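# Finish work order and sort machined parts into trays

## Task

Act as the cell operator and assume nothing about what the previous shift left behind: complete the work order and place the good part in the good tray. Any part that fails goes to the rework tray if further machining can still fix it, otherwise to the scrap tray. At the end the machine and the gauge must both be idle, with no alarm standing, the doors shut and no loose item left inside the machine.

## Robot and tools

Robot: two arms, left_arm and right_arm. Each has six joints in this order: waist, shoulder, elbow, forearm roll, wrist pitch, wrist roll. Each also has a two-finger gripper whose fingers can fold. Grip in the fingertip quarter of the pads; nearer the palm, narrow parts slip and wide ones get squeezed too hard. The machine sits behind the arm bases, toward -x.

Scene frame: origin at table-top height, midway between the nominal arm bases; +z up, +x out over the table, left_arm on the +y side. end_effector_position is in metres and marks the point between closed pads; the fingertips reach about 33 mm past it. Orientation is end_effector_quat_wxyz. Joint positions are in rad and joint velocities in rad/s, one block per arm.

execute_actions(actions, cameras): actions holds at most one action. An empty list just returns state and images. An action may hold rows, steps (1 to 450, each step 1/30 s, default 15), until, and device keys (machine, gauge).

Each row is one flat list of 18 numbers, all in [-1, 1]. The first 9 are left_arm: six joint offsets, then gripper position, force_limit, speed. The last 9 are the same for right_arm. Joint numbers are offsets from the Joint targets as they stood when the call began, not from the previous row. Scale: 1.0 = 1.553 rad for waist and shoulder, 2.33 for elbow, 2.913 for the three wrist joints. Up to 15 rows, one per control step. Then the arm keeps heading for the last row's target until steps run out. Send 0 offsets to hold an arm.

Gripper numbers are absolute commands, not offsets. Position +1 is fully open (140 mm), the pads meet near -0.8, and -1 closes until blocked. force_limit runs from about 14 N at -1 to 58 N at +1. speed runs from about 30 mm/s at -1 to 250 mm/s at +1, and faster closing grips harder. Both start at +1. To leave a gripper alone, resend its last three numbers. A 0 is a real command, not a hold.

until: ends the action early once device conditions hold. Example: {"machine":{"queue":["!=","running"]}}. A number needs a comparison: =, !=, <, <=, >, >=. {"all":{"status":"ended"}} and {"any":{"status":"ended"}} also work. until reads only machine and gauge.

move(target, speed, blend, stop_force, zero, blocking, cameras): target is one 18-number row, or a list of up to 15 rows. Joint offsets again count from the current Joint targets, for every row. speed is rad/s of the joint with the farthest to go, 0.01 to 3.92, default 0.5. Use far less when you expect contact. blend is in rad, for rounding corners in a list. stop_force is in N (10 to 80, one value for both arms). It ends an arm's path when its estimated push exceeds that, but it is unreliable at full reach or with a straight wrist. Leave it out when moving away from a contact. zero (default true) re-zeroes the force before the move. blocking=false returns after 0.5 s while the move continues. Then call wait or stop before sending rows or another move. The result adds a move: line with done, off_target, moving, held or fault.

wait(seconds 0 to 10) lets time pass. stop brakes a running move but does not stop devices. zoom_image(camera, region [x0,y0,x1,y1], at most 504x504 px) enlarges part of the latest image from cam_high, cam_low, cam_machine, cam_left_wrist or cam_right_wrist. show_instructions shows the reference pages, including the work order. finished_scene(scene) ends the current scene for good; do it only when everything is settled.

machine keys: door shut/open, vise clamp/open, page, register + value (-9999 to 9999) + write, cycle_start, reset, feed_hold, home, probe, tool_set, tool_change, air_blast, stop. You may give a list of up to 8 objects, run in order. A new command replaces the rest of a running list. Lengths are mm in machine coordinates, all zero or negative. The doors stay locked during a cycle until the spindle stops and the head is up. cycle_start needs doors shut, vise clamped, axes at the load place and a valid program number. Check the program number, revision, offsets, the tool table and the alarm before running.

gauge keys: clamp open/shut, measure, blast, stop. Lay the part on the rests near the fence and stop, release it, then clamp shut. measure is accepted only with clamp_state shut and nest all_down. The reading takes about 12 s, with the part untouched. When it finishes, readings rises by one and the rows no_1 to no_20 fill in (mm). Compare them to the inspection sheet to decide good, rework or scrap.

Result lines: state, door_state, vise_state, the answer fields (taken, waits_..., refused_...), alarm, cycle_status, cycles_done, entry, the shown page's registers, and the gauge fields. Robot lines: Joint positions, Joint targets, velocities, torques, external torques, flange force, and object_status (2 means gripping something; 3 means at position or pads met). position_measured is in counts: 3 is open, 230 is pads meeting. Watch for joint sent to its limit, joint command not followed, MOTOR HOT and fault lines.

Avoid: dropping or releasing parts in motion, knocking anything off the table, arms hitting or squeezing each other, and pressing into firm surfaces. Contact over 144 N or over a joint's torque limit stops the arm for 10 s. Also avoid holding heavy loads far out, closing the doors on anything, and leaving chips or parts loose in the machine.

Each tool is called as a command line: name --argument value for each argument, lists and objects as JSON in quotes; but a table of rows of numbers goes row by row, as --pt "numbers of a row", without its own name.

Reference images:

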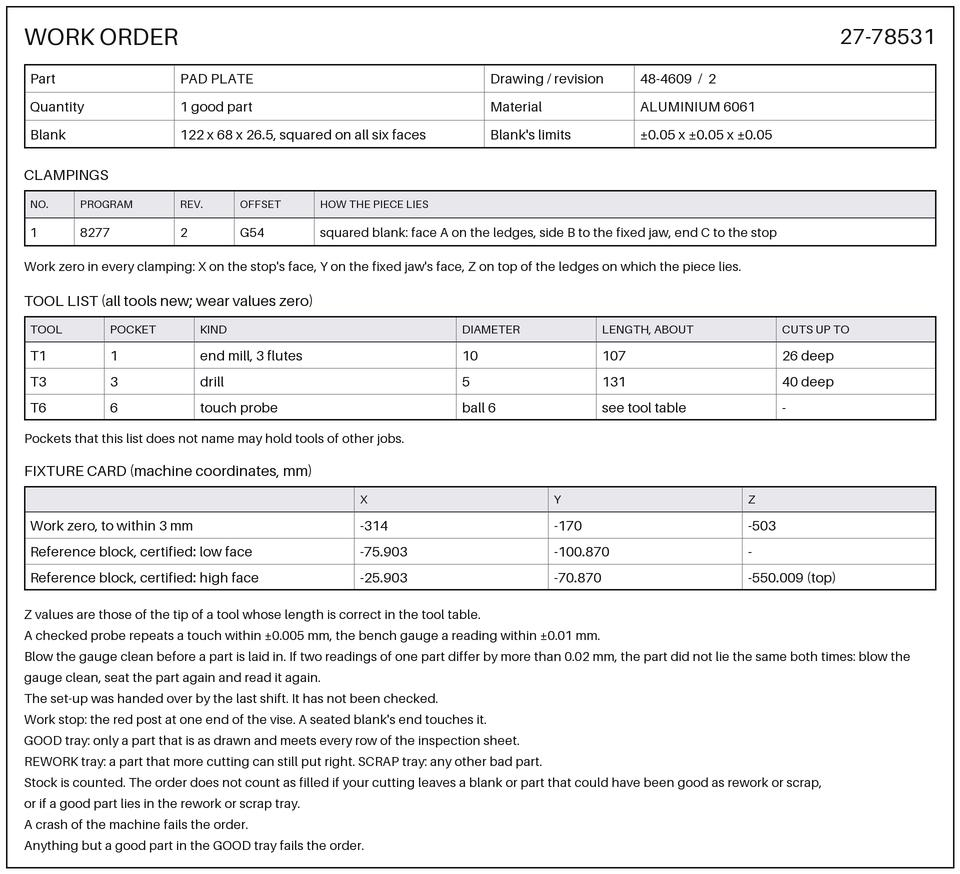

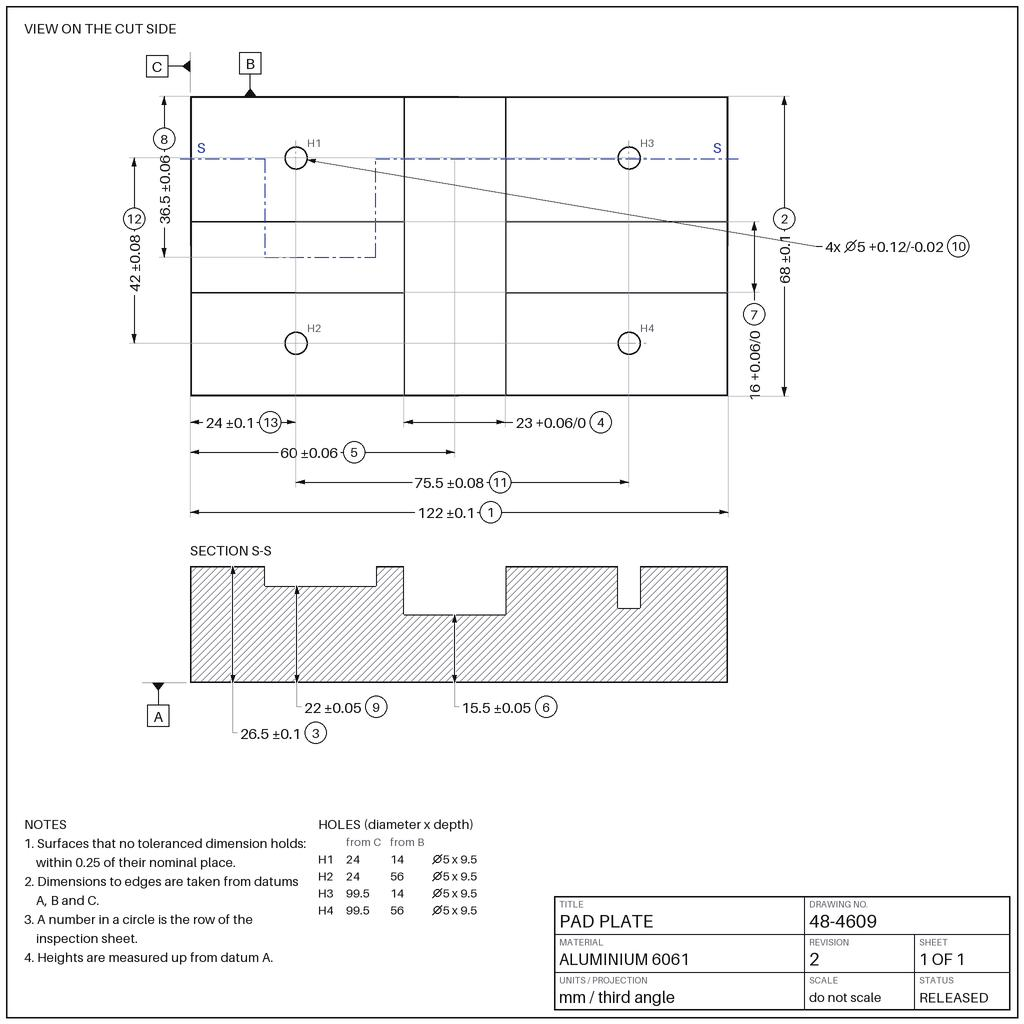

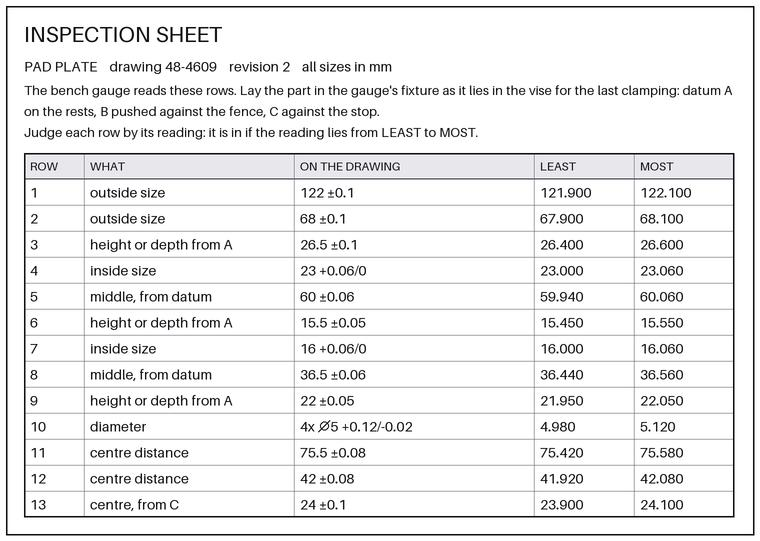

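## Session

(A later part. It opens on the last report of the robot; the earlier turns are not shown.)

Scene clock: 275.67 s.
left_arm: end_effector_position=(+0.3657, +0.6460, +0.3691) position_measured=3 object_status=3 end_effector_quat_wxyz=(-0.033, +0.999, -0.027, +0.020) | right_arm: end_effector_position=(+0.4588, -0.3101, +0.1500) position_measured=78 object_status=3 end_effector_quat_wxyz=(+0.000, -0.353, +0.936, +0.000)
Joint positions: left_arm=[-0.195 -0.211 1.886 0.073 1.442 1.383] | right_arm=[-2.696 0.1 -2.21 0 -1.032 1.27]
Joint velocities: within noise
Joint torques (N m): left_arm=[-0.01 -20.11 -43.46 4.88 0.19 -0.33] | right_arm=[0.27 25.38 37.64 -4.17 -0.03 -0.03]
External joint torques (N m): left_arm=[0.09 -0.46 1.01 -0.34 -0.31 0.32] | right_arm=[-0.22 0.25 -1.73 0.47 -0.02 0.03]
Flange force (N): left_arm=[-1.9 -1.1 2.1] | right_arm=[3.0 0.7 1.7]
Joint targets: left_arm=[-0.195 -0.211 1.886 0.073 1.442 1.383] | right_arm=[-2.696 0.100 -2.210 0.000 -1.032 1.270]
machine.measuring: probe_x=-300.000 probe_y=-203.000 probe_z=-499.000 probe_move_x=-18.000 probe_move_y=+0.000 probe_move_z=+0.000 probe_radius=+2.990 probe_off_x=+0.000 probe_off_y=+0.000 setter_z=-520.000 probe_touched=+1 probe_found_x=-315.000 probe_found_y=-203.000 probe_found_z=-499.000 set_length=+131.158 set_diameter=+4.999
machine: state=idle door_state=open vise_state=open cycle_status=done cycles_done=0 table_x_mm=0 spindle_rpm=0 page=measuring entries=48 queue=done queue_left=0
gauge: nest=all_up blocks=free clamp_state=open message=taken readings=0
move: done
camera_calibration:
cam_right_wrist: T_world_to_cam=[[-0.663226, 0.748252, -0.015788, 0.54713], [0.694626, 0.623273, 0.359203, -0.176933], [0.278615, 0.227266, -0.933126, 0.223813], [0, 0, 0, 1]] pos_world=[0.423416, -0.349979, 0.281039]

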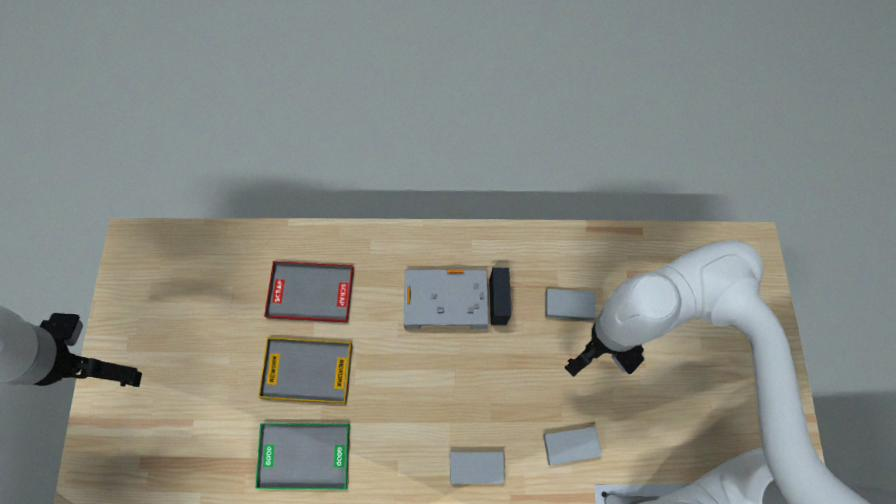

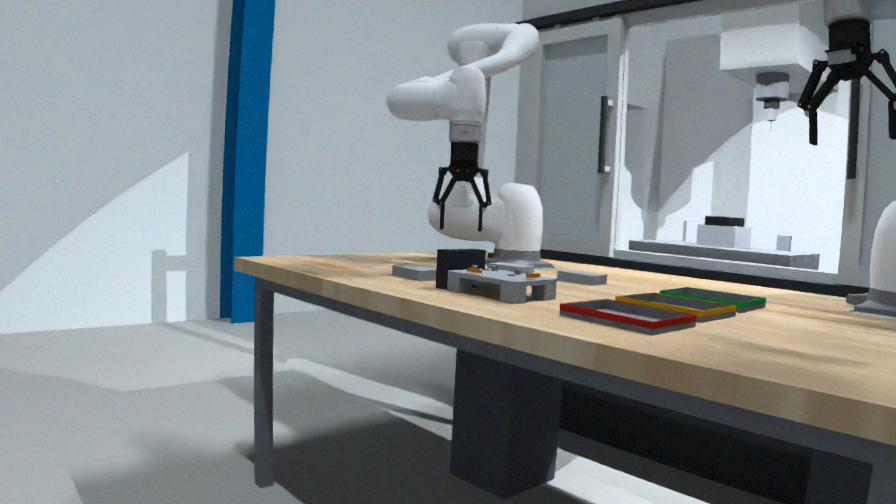

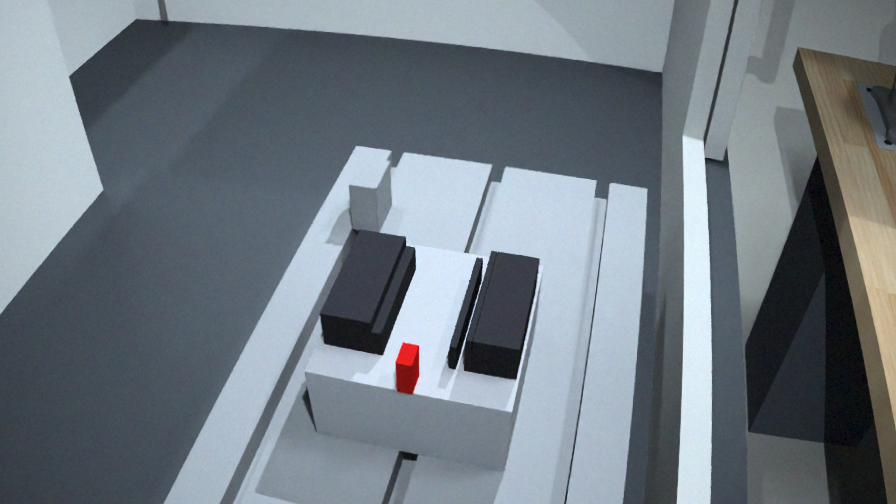

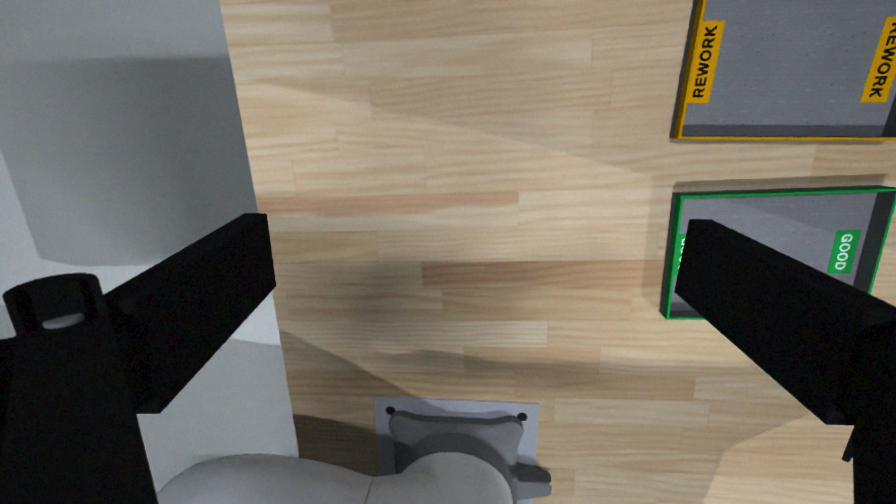

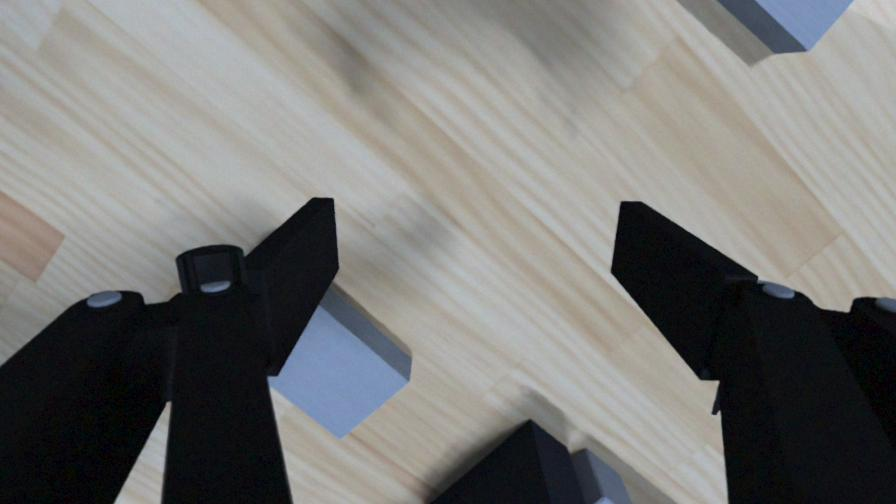

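move --target '[0,0,0,-0.0251,0.0084,0,0.4,-0.3,-1,0,0,0,0,0,0,0.4,-0.3,-1]' --cameras '[]'

move --target '[-0.3863,0,0,0,0,0,0.4,-0.3,-1,0,0,0,0,0,0,0.4,-0.3,-1]' --cameras '["cam_high","cam_left_wrist"]'

Scene clock: 279.60 s.
left_arm: end_effector_position=(+0.3521, +0.6245, +0.3681) position_measured=78 object_status=0 end_effector_quat_wxyz=(+0.000, +1.000, -0.022, +0.000) | right_arm: end_effector_position=(+0.4588, -0.3101, +0.1499) position_measured=78 object_status=3 end_effector_quat_wxyz=(+0.000, -0.352, +0.936, +0.000)
Joint positions: left_arm=[-0.195 -0.211 1.886 0 1.466 1.383] | right_arm=[-2.696 0.1 -2.21 0 -1.032 1.27]
Joint velocities: within noise
Joint torques (N m): left_arm=[-0.05 -19.82 -43.35 4.74 0.23 -0.37] | right_arm=[0.39 24.75 37.46 -4.1 -0.02 -0.1]
External joint torques (N m): left_arm=[0.02 -0.42 1.04 -0.39 -0.29 0.37] | right_arm=[-0.35 0.92 -1.5 0.39 -0.03 0.1]
Flange force (N): left_arm=[-1.8 -1.1 2.2] | right_arm=[3.7 0.9 0.8]
Joint targets: left_arm=[-0.195 -0.211 1.886 0.000 1.466 1.383] | right_arm=[-2.696 0.100 -2.210 0.000 -1.032 1.270]
machine.measuring: probe_x=-300.000 probe_y=-203.000 probe_z=-499.000 probe_move_x=-18.000 probe_move_y=+0.000 probe_move_z=+0.000 probe_radius=+2.990 probe_off_x=+0.000 probe_off_y=+0.000 setter_z=-520.000 probe_touched=+1 probe_found_x=-315.000 probe_found_y=-203.000 probe_found_z=-499.000 set_length=+131.158 set_diameter=+4.999
machine: state=idle door_state=open vise_state=open cycle_status=done cycles_done=0 table_x_mm=0 spindle_rpm=0 page=measuring entries=48 queue=done queue_left=0
gauge: nest=all_up blocks=free clamp_state=open message=taken readings=0
move: done
No camera images: "cameras" was empty.

Scene clock: 281.23 s.
left_arm: end_effector_position=(+0.2417, +0.3971, +0.3681) position_measured=78 object_status=3 end_effector_quat_wxyz=(+0.000, +0.948, -0.317, +0.000) | right_arm: end_effector_position=(+0.4588, -0.3101, +0.1499) position_measured=78 object_status=3 end_effector_quat_wxyz=(+0.000, -0.352, +0.936, +0.000)
Joint positions: left_arm=[-0.795 -0.211 1.886 0 1.466 1.383] | right_arm=[-2.696 0.1 -2.21 0 -1.032 1.27]
Joint velocities: within noise
Joint torques (N m): left_arm=[-0.68 -20.02 -43.35 4.66 0.29 -0.3] | right_arm=[0.77 24.92 37.56 -4.11 -0.02 -0.04]
External joint torques (N m): left_arm=[0.69 -0.43 1.02 -0.31 -0.34 0.3] | right_arm=[-0.79 0.74 -1.64 0.41 -0.03 0.04]
Flange force (N): left_arm=[-1.5 -2.5 2.3] | right_arm=[4.0 -0.3 1.1]
Joint targets: left_arm=[-0.795 -0.211 1.886 0.000 1.466 1.383] | right_arm=[-2.696 0.100 -2.210 0.000 -1.032 1.270]
machine.measuring: probe_x=-300.000 probe_y=-203.000 probe_z=-499.000 probe_move_x=-18.000 probe_move_y=+0.000 probe_move_z=+0.000 probe_radius=+2.990 probe_off_x=+0.000 probe_off_y=+0.000 setter_z=-520.000 probe_touched=+1 probe_found_x=-315.000 probe_found_y=-203.000 probe_found_z=-499.000 set_length=+131.158 set_diameter=+4.999
machine: state=idle door_state=open vise_state=open cycle_status=done cycles_done=0 table_x_mm=0 spindle_rpm=0 page=measuring entries=48 queue=done queue_left=0
gauge: nest=all_up blocks=free clamp_state=open message=taken readings=0
move: done
camera_calibration:
cam_left_wrist: T_world_to_cam=[[-0.602669, -0.797958, -0.00731553, 0.471605], [-0.753498, 0.566024, 0.334452, -0.157711], [-0.262738, 0.207076, -0.942384, 0.470153], [0, 0, 0, 1]] pos_world=[0.288914, 0.368231, 0.499262]
Images, in order (width x height): cam_high 896x504, cam_left_wrist 896x504.

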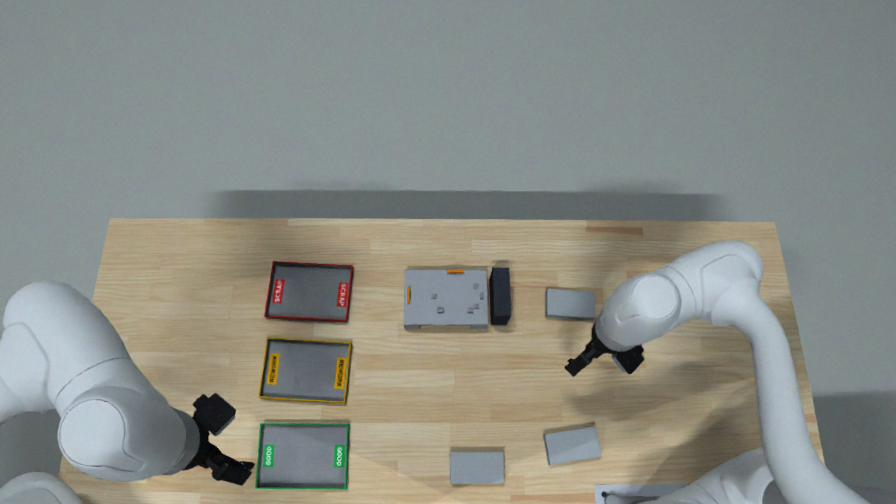

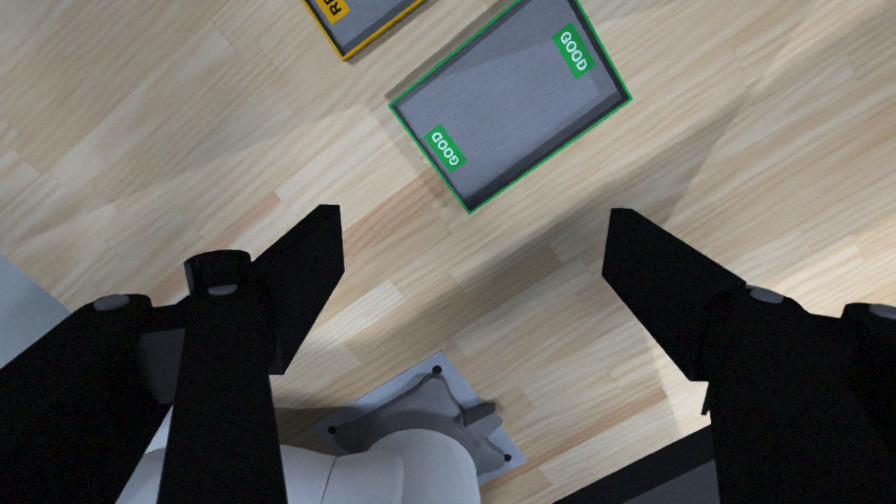

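move --pt "0.3863 0 0 0 0 0 0.4 -0.3 -1 0.5473 0 0 0 0 0 0.4 -0.3 -1" --pt "0.3863 0 0 0 0 0 0.4 -0.3 -1 0.5473 -0.0885 -0.0475 0 0.0852 0 0.4 -0.3 -1" --speed '[0.7,0.15]' --cameras '[]'

execute_actions --actions '[{"rows":[[0,0,0,0,0,0,0.4,-0.3,-1,0,0,0,0,0,0,-1,-0.3,-1]],"steps":75}]' --cameras '["cam_right_wrist"]'

Scene clock: 292.93 s.
left_arm: end_effector_position=(+0.3521, +0.6245, +0.3681) position_measured=78 object_status=3 end_effector_quat_wxyz=(+0.000, +1.000, -0.022, +0.000) | right_arm: end_effector_position=(+0.2198, -0.0600, +0.0435) position_measured=78 object_status=3 end_effector_quat_wxyz=(+0.000, +0.707, -0.707, +0.000)
Joint positions: left_arm=[-0.195 -0.211 1.886 0 1.466 1.383] | right_arm=[-1.846 -0.038 -2.32 0 -0.784 1.27]
Joint velocities: within noise
Joint torques (N m): left_arm=[0.62 -19.89 -43.41 4.69 0.24 -0.36] | right_arm=[0.67 33.57 31.35 -3.48 0.07 -0.1]
External joint torques (N m): left_arm=[-0.49 -0.58 1.1 -0.34 -0.29 0.35] | right_arm=[-0.59 -0.16 -1.74 0.43 -0.11 0.1]
Flange force (N): left_arm=[-2.3 0.1 2.3] | right_arm=[2.8 -0.1 1.5]
Joint targets: left_arm=[-0.195 -0.211 1.886 0.000 1.466 1.383] | right_arm=[-1.846 -0.038 -2.320 0.000 -0.784 1.270]
machine.measuring: probe_x=-300.000 probe_y=-203.000 probe_z=-499.000 probe_move_x=-18.000 probe_move_y=+0.000 probe_move_z=+0.000 probe_radius=+2.990 probe_off_x=+0.000 probe_off_y=+0.000 setter_z=-520.000 probe_touched=+1 probe_found_x=-315.000 probe_found_y=-203.000 probe_found_z=-499.000 set_length=+131.158 set_diameter=+4.999
machine: state=idle door_state=open vise_state=open cycle_status=done cycles_done=0 table_x_mm=0 spindle_rpm=0 page=measuring entries=48 queue=done queue_left=0
gauge: nest=all_up blocks=free clamp_state=open message=taken readings=0
move: done
No camera images: "cameras" was empty.

Scene clock: 295.63 s.
left_arm: end_effector_position=(+0.3521, +0.6245, +0.3681) position_measured=78 object_status=3 end_effector_quat_wxyz=(+0.000, +1.000, -0.022, +0.000) | right_arm: end_effector_position=(+0.2198, -0.0600, +0.0435) position_measured=128 object_status=2 end_effector_quat_wxyz=(+0.000, +0.707, -0.707, +0.000)
Joint positions: left_arm=[-0.195 -0.211 1.886 0 1.466 1.383] | right_arm=[-1.846 -0.038 -2.32 0 -0.784 1.27]
Joint velocities: within noise
Joint torques (N m): left_arm=[0.29 -19.91 -43.55 4.64 0.29 -0.38] | right_arm=[0.87 26.93 27 -3.4 0.89 -0.09]
External joint torques (N m): left_arm=[-0.16 -0.56 1.21 -0.28 -0.35 0.37] | right_arm=[-0.75 6.44 2.57 0.36 -0.93 0.09]
Flange force (N): left_arm=[-2.3 -0.8 2.6] | right_arm=[5.8 0.6 -14.6]
Joint targets: left_arm=[-0.195 -0.211 1.886 0.000 1.466 1.383] | right_arm=[-1.846 -0.038 -2.320 0.000 -0.784 1.270]
machine.measuring: probe_x=-300.000 probe_y=-203.000 probe_z=-499.000 probe_move_x=-18.000 probe_move_y=+0.000 probe_move_z=+0.000 probe_radius=+2.990 probe_off_x=+0.000 probe_off_y=+0.000 setter_z=-520.000 probe_touched=+1 probe_found_x=-315.000 probe_found_y=-203.000 probe_found_z=-499.000 set_length=+131.158 set_diameter=+4.999
machine: state=idle door_state=open vise_state=open cycle_status=done cycles_done=0 table_x_mm=0 spindle_rpm=0 page=measuring entries=48 queue=done queue_left=0
gauge: nest=all_up blocks=free clamp_state=open message=taken readings=0
camera_calibration:
cam_right_wrist: T_world_to_cam=[[-0.999865, -0.00460767, -0.0157892, 0.228602], [-0.00997172, 0.933236, 0.359127, 0.044951], [0.0130803, 0.359235, -0.933155, 0.20058], [0, 0, 0, 1]] pos_world=[0.226396, -0.112952, 0.174639]
Images, in order (width x height): cam_right_wrist 896x504.

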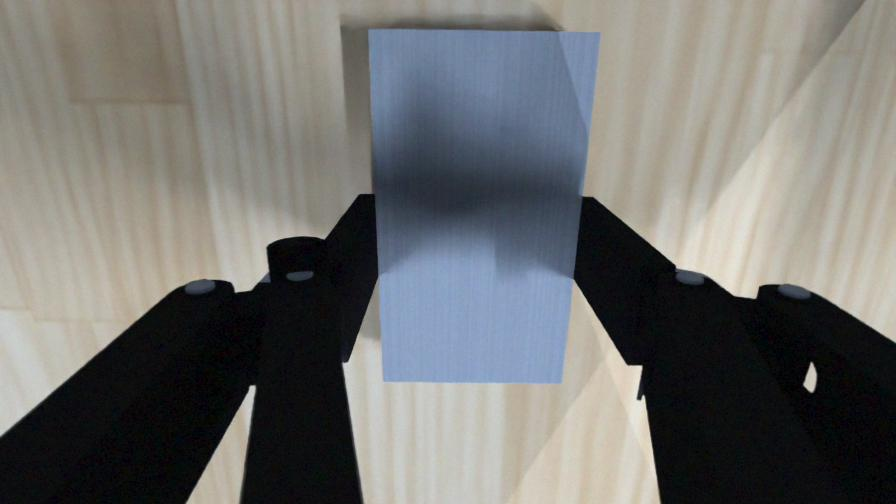

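move --pt "0 0 0 0 0 0 0.4 -0.3 -1 0 0.1538 0.1287 0 -0.1849 0 -1 -0.3 -1" --pt "0 0 0 0 0 0 0.4 -0.3 -1 0.9829 -0.2415 0.3696 0 -0.1928 0.5239 -1 -0.3 -1" --pt "0 0 0 0 0 0 0.4 -0.3 -1 0.9829 -0.3365 0.508 0 -0.227 0.5239 -1 -0.3 -1" --speed '[0.3,0.6,0.2]' --blend '[0.05,0.02,0]' --cameras '["cam_right_wrist","cam_low","cam_machine"]'

zoom_image --camera "cam_machine" --region '[300, 160, 580, 410]'

zoom_image --camera "cam_low" --region '[680, 50, 820, 270]'

zoom_image --camera "cam_right_wrist" --region '[250, 0, 690, 450]'

Scene clock: 317.47 s.
left_arm: end_effector_position=(+0.3521, +0.6245, +0.3681) position_measured=78 object_status=3 end_effector_quat_wxyz=(+0.000, +1.000, -0.022, +0.000) | right_arm: end_effector_position=(-0.6535, -0.1550, +0.2298) position_measured=128 object_status=2 end_effector_quat_wxyz=(-0.016, +0.707, -0.706, +0.034)
Joint positions: left_arm=[-0.195 -0.211 1.886 0 1.466 1.383] | right_arm=[-0.32 -0.435 -1.414 0 -1.367 2.796]
Joint velocities: within noise
Joint torques (N m): left_arm=[0.35 -19.79 -43.56 4.66 0.28 -0.34] | right_arm=[8.27 80.5 85.5 -3.13 30.69 -1.24]
External joint torques (N m): left_arm=[-0.3 -0.66 1.22 -0.31 -0.33 0.34] | right_arm=[-8.44 3.06 -45.46 -0.97 -30.92 1.23]
External joint torques when the fault began: right_arm=[-10.97 3.46 -71.61 0.45 -48.48 2.06]
Flange force (N): left_arm=[-2.5 -0.4 2.5] | right_arm=[24.3 -83.5 8.6]
Flange force when the fault began (N): right_arm=[40.7 -128.7 14.6]
Joint targets: left_arm=[-0.195 -0.211 1.886 0.000 1.466 1.383] | right_arm=[-0.320 -0.435 -1.414 0.000 -1.367 2.796]
Tool commands: left_gripper/position=+0.4 left_gripper/force_limit=-0.3 left_gripper/speed=-1.0 right_gripper/position=-1.0 right_gripper/force_limit=-0.301961 right_gripper/speed=-1.0
FORCE FAULT: contact force on the right arm reached its limit, and that arm stopped for 10 seconds. The contact can be on any part of that arm, not only on its tool. That arm's remaining commands of this call were not run. That arm's target is now where it stood when the stop ended, not its last command. That arm accepts commands again.
machine.measuring: probe_x=-300.000 probe_y=-203.000 probe_z=-499.000 probe_move_x=-18.000 probe_move_y=+0.000 probe_move_z=+0.000 probe_radius=+2.990 probe_off_x=+0.000 probe_off_y=+0.000 setter_z=-520.000 probe_touched=+1 probe_found_x=-315.000 probe_found_y=-203.000 probe_found_z=-499.000 set_length=+131.158 set_diameter=+4.999
machine: state=idle door_state=open vise_state=open cycle_status=done cycles_done=0 table_x_mm=0 spindle_rpm=0 page=measuring entries=48 queue=done queue_left=0
gauge: nest=all_up blocks=free clamp_state=open message=taken readings=0
move: fault (right_arm); path passed 2 of 3 targets; right_arm: the elbow is farthest, 0.278 rad from its target
camera_calibration:
cam_right_wrist: T_world_to_cam=[[-0.996277, -0.00648808, -0.0859604, -0.623813], [-0.0349426, 0.941965, 0.333887, 0.0487717], [0.0788054, 0.335647, -0.938686, 0.460448], [0, 0, 0, 1]] pos_world=[-0.656073, -0.204537, 0.362309]
Images, in order (width x height): cam_low 896x504, cam_machine 896x504, cam_right_wrist 896x504.

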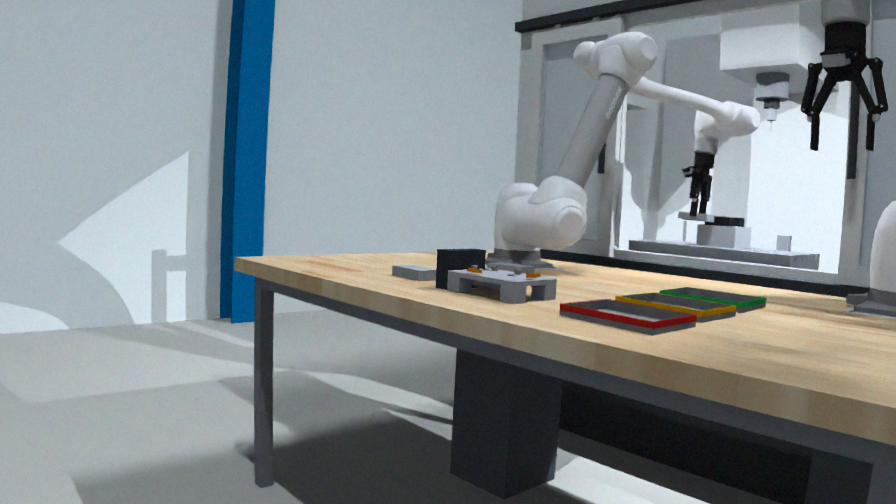

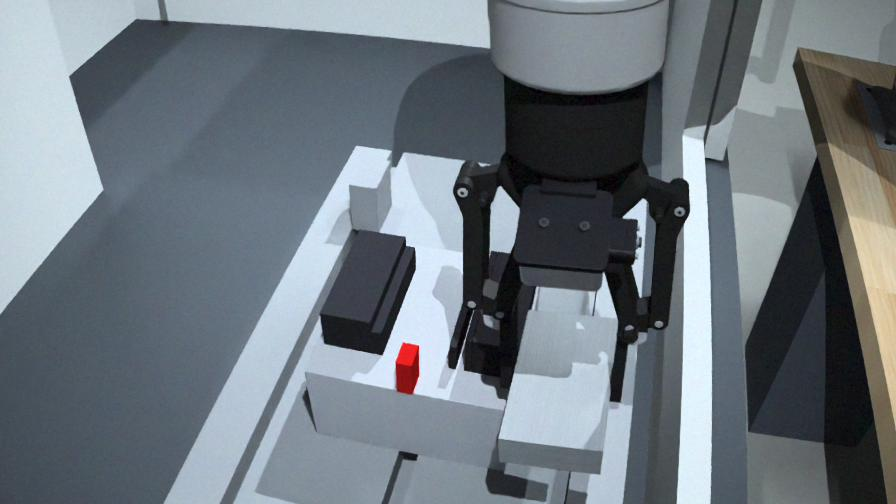

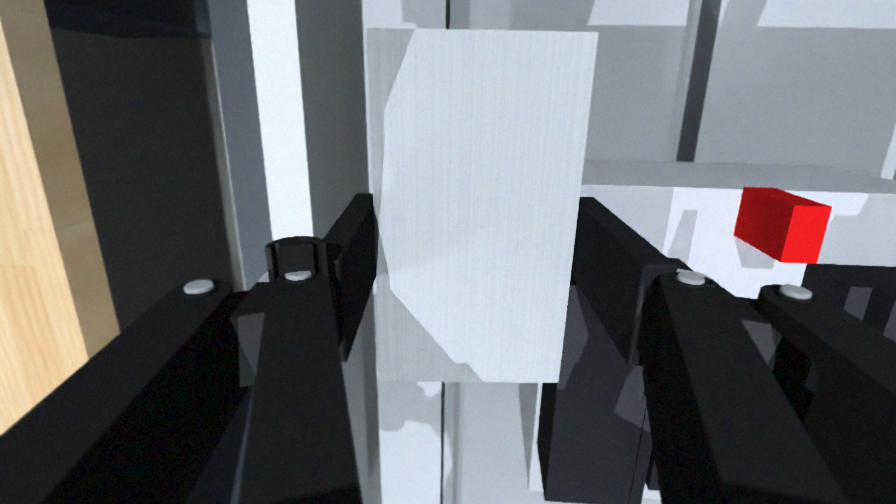

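Scaled by 1.800 from the camera's 896x504 image, which has a finer 1280x720 frame.

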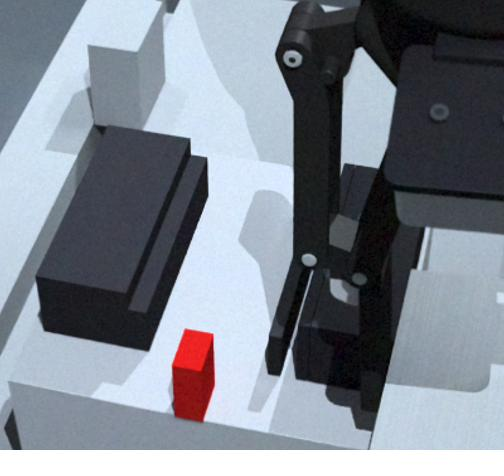

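Scaled by 2.291 from the camera's 896x504 image, which has a finer 1280x720 frame.

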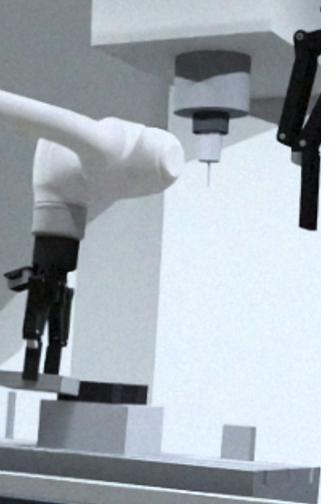

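Scaled by 1.120 from the camera's 896x504 image, which has a finer 1280x720 frame.

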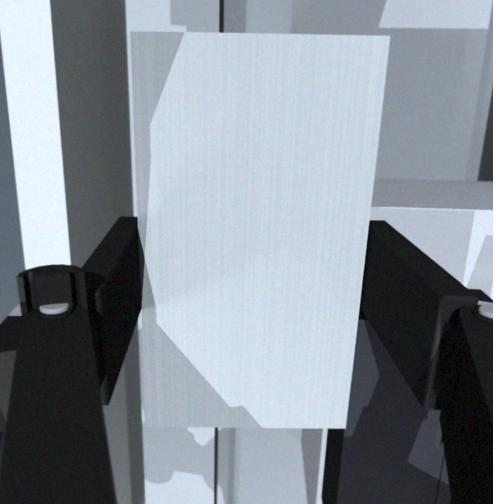

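move --target '[0,0,0,0,0,0,0.4,-0.3,-1,0,0.1077,0.003,0,-0.0343,0,-1,-0.3,-1]' --speed 0.2 --cameras '["cam_right_wrist","cam_machine"]'

zoom_image --camera "cam_right_wrist" --region '[560, 60, 896, 470]'

Scene clock: 322.27 s.
left_arm: end_effector_position=(+0.3521, +0.6245, +0.3681) position_measured=78 object_status=3 end_effector_quat_wxyz=(+0.000, +1.000, -0.022, +0.000) | right_arm: end_effector_position=(-0.6026, -0.1732, +0.3600) position_measured=128 object_status=2 end_effector_quat_wxyz=(+0.000, +0.707, -0.707, +0.000)
Joint positions: left_arm=[-0.195 -0.211 1.886 0 1.466 1.383] | right_arm=[-0.32 -0.267 -1.407 0 -1.467 2.796]
Joint velocities: within noise
Joint torques (N m): left_arm=[0.39 -20.03 -43.47 4.65 0.27 -0.38] | right_arm=[0.26 75.39 46.97 -4.69 -0.06 -0.11]
External joint torques (N m): left_arm=[-0.28 -0.69 1.14 -0.3 -0.31 0.38] | right_arm=[-0.23 -6.41 -5.28 0.45 0.03 0.11]
Flange force (N): left_arm=[-2.5 -0.5 2.4] | right_arm=[0.1 -0.7 9.5]
Joint targets: left_arm=[-0.195 -0.211 1.886 0.000 1.466 1.383] | right_arm=[-0.320 -0.267 -1.407 0.000 -1.467 2.796]
machine.measuring: probe_x=-300.000 probe_y=-203.000 probe_z=-499.000 probe_move_x=-18.000 probe_move_y=+0.000 probe_move_z=+0.000 probe_radius=+2.990 probe_off_x=+0.000 probe_off_y=+0.000 setter_z=-520.000 probe_touched=+1 probe_found_x=-315.000 probe_found_y=-203.000 probe_found_z=-499.000 set_length=+131.158 set_diameter=+4.999
machine: state=idle door_state=open vise_state=open cycle_status=done cycles_done=0 table_x_mm=0 spindle_rpm=0 page=measuring entries=48 queue=done queue_left=0
gauge: nest=all_up blocks=free clamp_state=open message=taken readings=0
move: done
camera_calibration:
cam_right_wrist: T_world_to_cam=[[-0.999857, -0.0051356, -0.0160911, -0.589175], [-0.0105729, 0.93323, 0.359125, 0.0282789], [0.0131723, 0.359244, -0.933151, 0.547365], [0, 0, 0, 1]] pos_world=[-0.596002, -0.226054, 0.491138]
Images, in order (width x height): cam_machine 896x504, cam_right_wrist 896x504.

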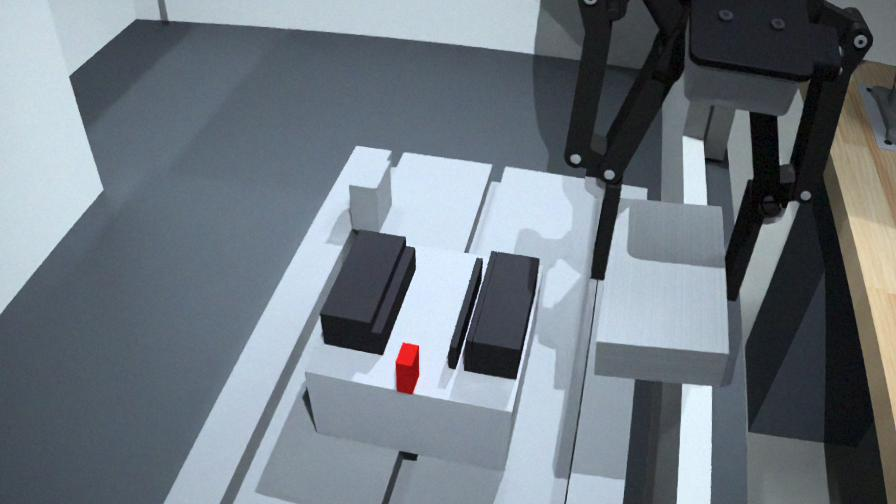

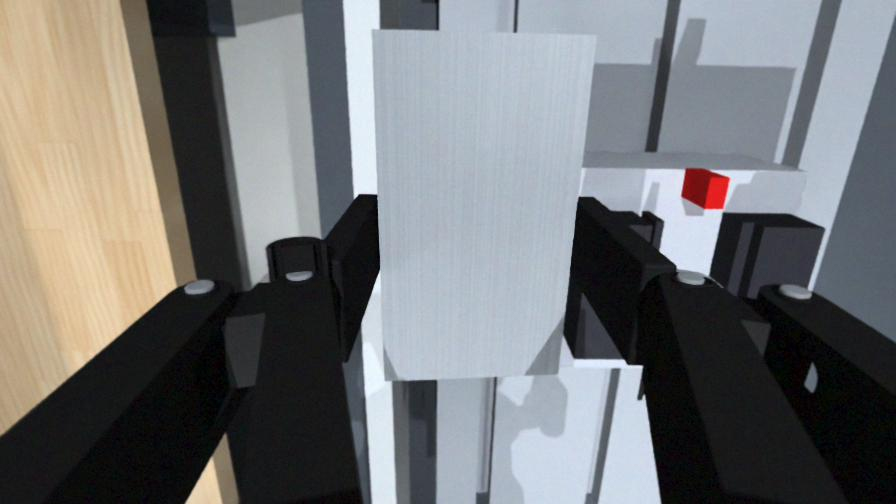

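Scaled by 1.229 from the camera's 896x504 image, which has a finer 1280x720 frame.

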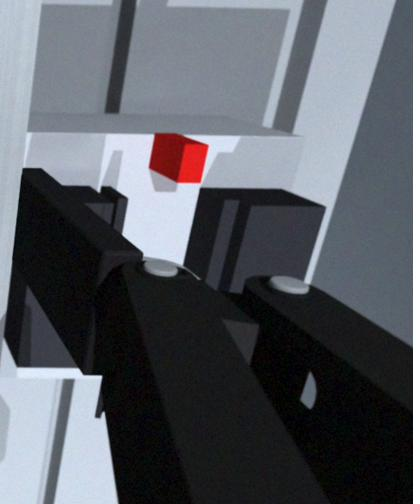

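execute_actions --actions '[]' --cameras '["cam_low","cam_machine"]'

zoom_image --camera "cam_low" --region '[660, 120, 800, 270]'

Scene clock: 332.93 s.
left_arm: end_effector_position=(+0.3521, +0.6245, +0.3681) position_measured=78 object_status=3 end_effector_quat_wxyz=(+0.000, +1.000, -0.022, +0.000) | right_arm: end_effector_position=(-0.6025, -0.1732, +0.3600) position_measured=128 object_status=2 end_effector_quat_wxyz=(+0.000, +0.707, -0.707, +0.000)
Joint positions: left_arm=[-0.195 -0.211 1.886 0 1.466 1.383] | right_arm=[-0.32 -0.267 -1.407 0 -1.467 2.796]
Joint velocities: within noise
Joint torques (N m): left_arm=[0.5 -20.06 -43.37 4.66 0.28 -0.4] | right_arm=[0.48 75 46.84 -4.66 -0.05 -0.05]
External joint torques (N m): left_arm=[-0.49 -0.26 1.09 -0.32 -0.33 0.4] | right_arm=[-0.54 -6.15 -5.23 0.42 0.02 0.05]
Flange force (N): left_arm=[-1.7 0.0 2.4] | right_arm=[-0.3 -1.2 9.3]
Joint targets: left_arm=[-0.195 -0.211 1.886 0.000 1.466 1.383] | right_arm=[-0.320 -0.267 -1.407 0.000 -1.467 2.796]
Tool commands: left_gripper/position=+0.4 left_gripper/force_limit=-0.3 left_gripper/speed=-1.0 right_gripper/position=-1.0 right_gripper/force_limit=-0.3 right_gripper/speed=-1.0
machine.measuring: probe_x=-300.000 probe_y=-203.000 probe_z=-499.000 probe_move_x=-18.000 probe_move_y=+0.000 probe_move_z=+0.000 probe_radius=+2.990 probe_off_x=+0.000 probe_off_y=+0.000 setter_z=-520.000 probe_touched=+1 probe_found_x=-315.000 probe_found_y=-203.000 probe_found_z=-499.000 set_length=+131.158 set_diameter=+4.999
machine: state=idle door_state=open vise_state=open cycle_status=done cycles_done=0 table_x_mm=0 spindle_rpm=0 page=measuring entries=48 queue=done queue_left=0
gauge: nest=all_up blocks=free clamp_state=open message=taken readings=0
Images, in order (width x height): cam_low 896x504, cam_machine 896x504.

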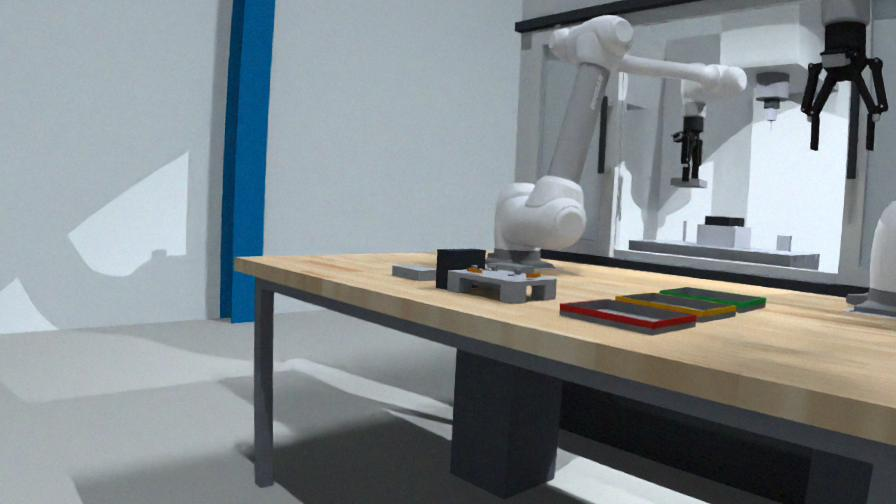

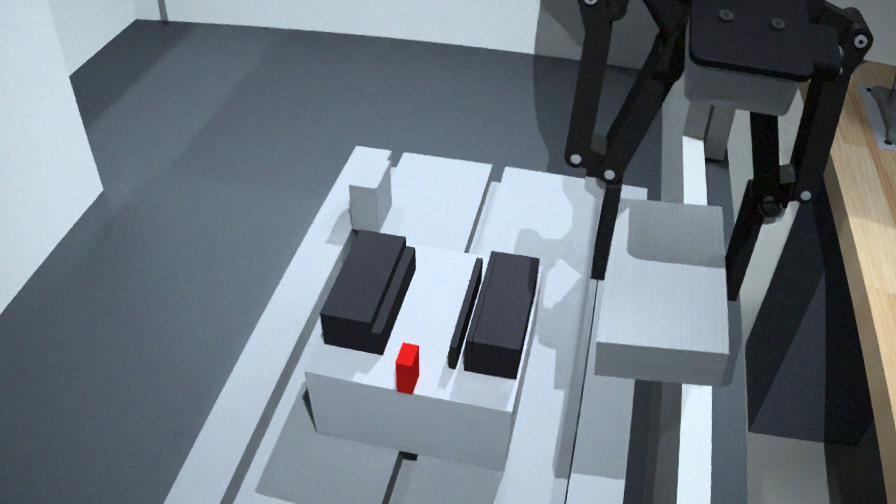

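Scaled by 3.360 from the camera's 896x504 image, which has a finer 1280x720 frame.

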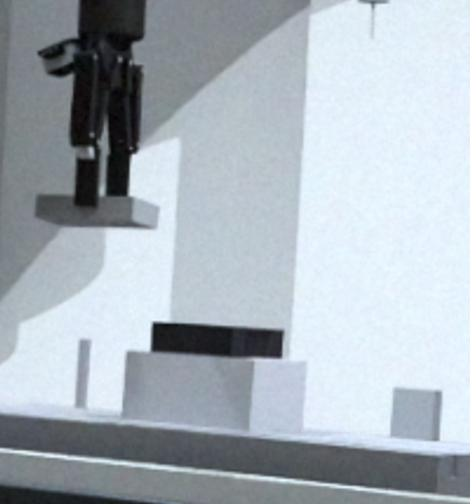

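move --pt "0 0 0 0 0 0 0.4 -0.3 -1 -0.9827 0.3014 -0.2633 0 0.0497 -0.5239 -1 -0.3 -1" --pt "0 0 0 0 0 0 0.4 -0.3 -1 -0.9827 0.1635 -0.3855 0 0.221 -0.5239 -1 -0.3 -1" --speed '[0.5,0.25]' --cameras '[]'

move --target '[0,0,0,0,0,0,0.4,-0.3,-1,0,-0.0155,-0.0062,0,0.0134,0,-1,-0.3,-1]' --speed 0.02 --stop_force 12 --cameras '["cam_right_wrist","cam_low"]'

zoom_image --camera "cam_low" --region '[540, 150, 640, 300]'

Scene clock: 351.50 s.
left_arm: end_effector_position=(+0.3521, +0.6245, +0.3681) position_measured=78 object_status=3 end_effector_quat_wxyz=(+0.000, +1.000, -0.022, +0.000) | right_arm: end_effector_position=(+0.2197, -0.0603, +0.0597) position_measured=128 object_status=2 end_effector_quat_wxyz=(+0.000, +0.707, -0.707, +0.000)
Joint positions: left_arm=[-0.195 -0.211 1.886 0 1.466 1.383] | right_arm=[-1.846 -0.013 -2.306 0 -0.824 1.27]
Joint velocities: within noise
Joint torques (N m): left_arm=[0.25 -20.01 -43.31 4.65 0.26 -0.39] | right_arm=[-0.09 34.6 34.38 -3.59 -0.1 -0.08]
External joint torques (N m): left_arm=[-0.26 -0.38 0.93 -0.3 -0.32 0.39] | right_arm=[0.13 -2.6 -3.61 0.42 0.06 0.08]
Flange force (N): left_arm=[-1.7 -0.5 2.1] | right_arm=[1.5 1.1 7.3]
Joint targets: left_arm=[-0.195 -0.211 1.886 0.000 1.466 1.383] | right_arm=[-1.846 -0.013 -2.306 0.000 -0.824 1.270]
machine.measuring: probe_x=-300.000 probe_y=-203.000 probe_z=-499.000 probe_move_x=-18.000 probe_move_y=+0.000 probe_move_z=+0.000 probe_radius=+2.990 probe_off_x=+0.000 probe_off_y=+0.000 setter_z=-520.000 probe_touched=+1 probe_found_x=-315.000 probe_found_y=-203.000 probe_found_z=-499.000 set_length=+131.158 set_diameter=+4.999
machine: state=idle door_state=open vise_state=open cycle_status=done cycles_done=0 table_x_mm=0 spindle_rpm=0 page=measuring entries=48 queue=done queue_left=0
gauge: nest=all_up blocks=free clamp_state=open message=taken readings=0
move: done
No camera images: "cameras" was empty.

Scene clock: 353.33 s.
left_arm: end_effector_position=(+0.3521, +0.6245, +0.3681) position_measured=78 object_status=3 end_effector_quat_wxyz=(+0.000, +1.000, -0.022, +0.000) | right_arm: end_effector_position=(+0.2198, -0.0601, +0.0495) position_measured=128 object_status=2 end_effector_quat_wxyz=(+0.000, +0.707, -0.707, +0.000)
Joint positions: left_arm=[-0.195 -0.211 1.886 0 1.466 1.383] | right_arm=[-1.846 -0.029 -2.315 0 -0.799 1.27]
Joint velocities: within noise
Joint torques (N m): left_arm=[0.3 -20.16 -43.47 4.67 0.29 -0.36] | right_arm=[1.22 27.31 26.94 -3.69 0.89 0.02]
External joint torques (N m): left_arm=[-0.22 -0.42 1.07 -0.31 -0.34 0.36] | right_arm=[-1.17 5.57 2.99 0.6 -0.95 -0.02]
Flange force (N): left_arm=[-1.9 -0.5 2.3] | right_arm=[4.4 -1.3 -13.5]
Joint targets: left_arm=[-0.195 -0.211 1.886 0.000 1.466 1.383] | right_arm=[-1.846 -0.029 -2.315 0.000 -0.799 1.270]
machine.measuring: probe_x=-300.000 probe_y=-203.000 probe_z=-499.000 probe_move_x=-18.000 probe_move_y=+0.000 probe_move_z=+0.000 probe_radius=+2.990 probe_off_x=+0.000 probe_off_y=+0.000 setter_z=-520.000 probe_touched=+1 probe_found_x=-315.000 probe_found_y=-203.000 probe_found_z=-499.000 set_length=+131.158 set_diameter=+4.999
machine: state=idle door_state=open vise_state=open cycle_status=done cycles_done=0 table_x_mm=0 spindle_rpm=0 page=measuring entries=48 queue=done queue_left=0
gauge: nest=all_up blocks=free clamp_state=open message=taken readings=0
move: contact (right_arm); right_arm: the wrist pitch is farthest, 0.014 rad from its target
camera_calibration:
cam_right_wrist: T_world_to_cam=[[-0.999867, -0.00455419, -0.0156595, 0.228678], [-0.00987064, 0.933362, 0.3588, 0.042883], [0.0129819, 0.358907, -0.933283, 0.206095], [0, 0, 0, 1]] pos_world=[0.226396, -0.112953, 0.18054]
Images, in order (width x height): cam_low 896x504, cam_right_wrist 896x504.

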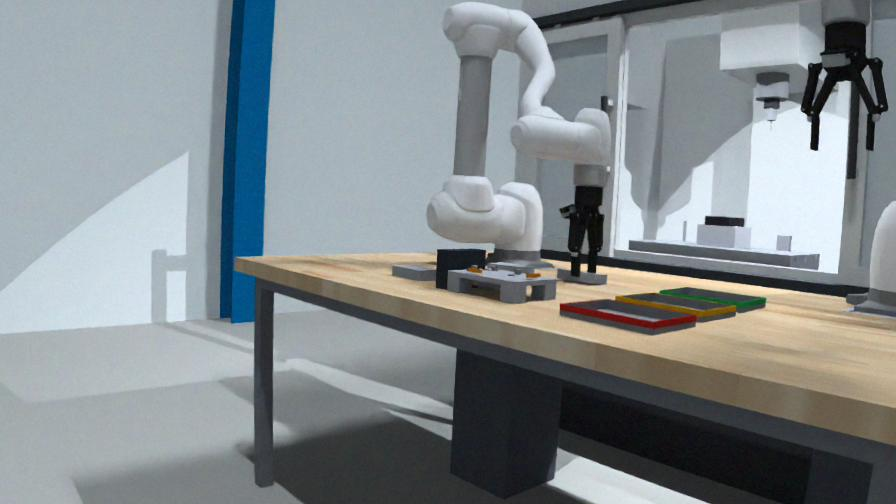

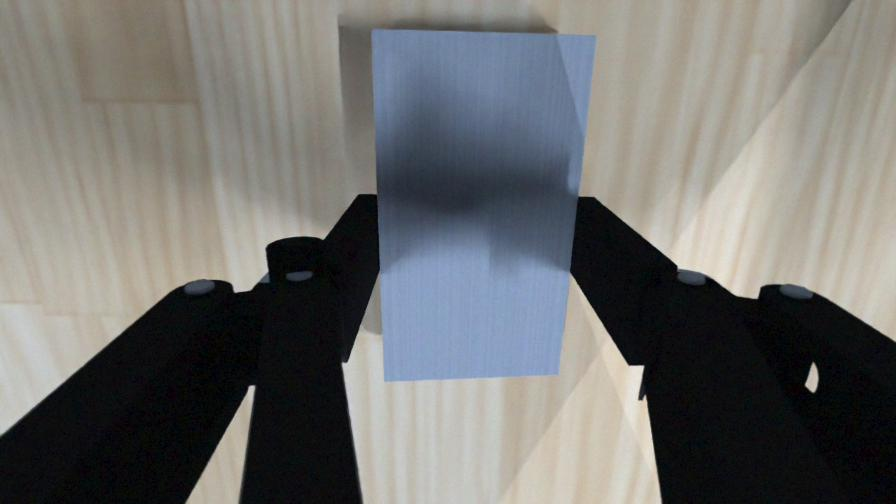

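Scaled by 3.360 from the camera's 896x504 image, which has a finer 1280x720 frame.

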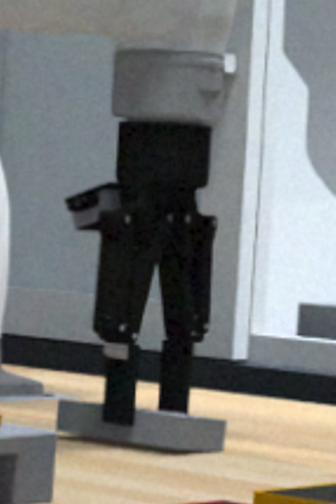

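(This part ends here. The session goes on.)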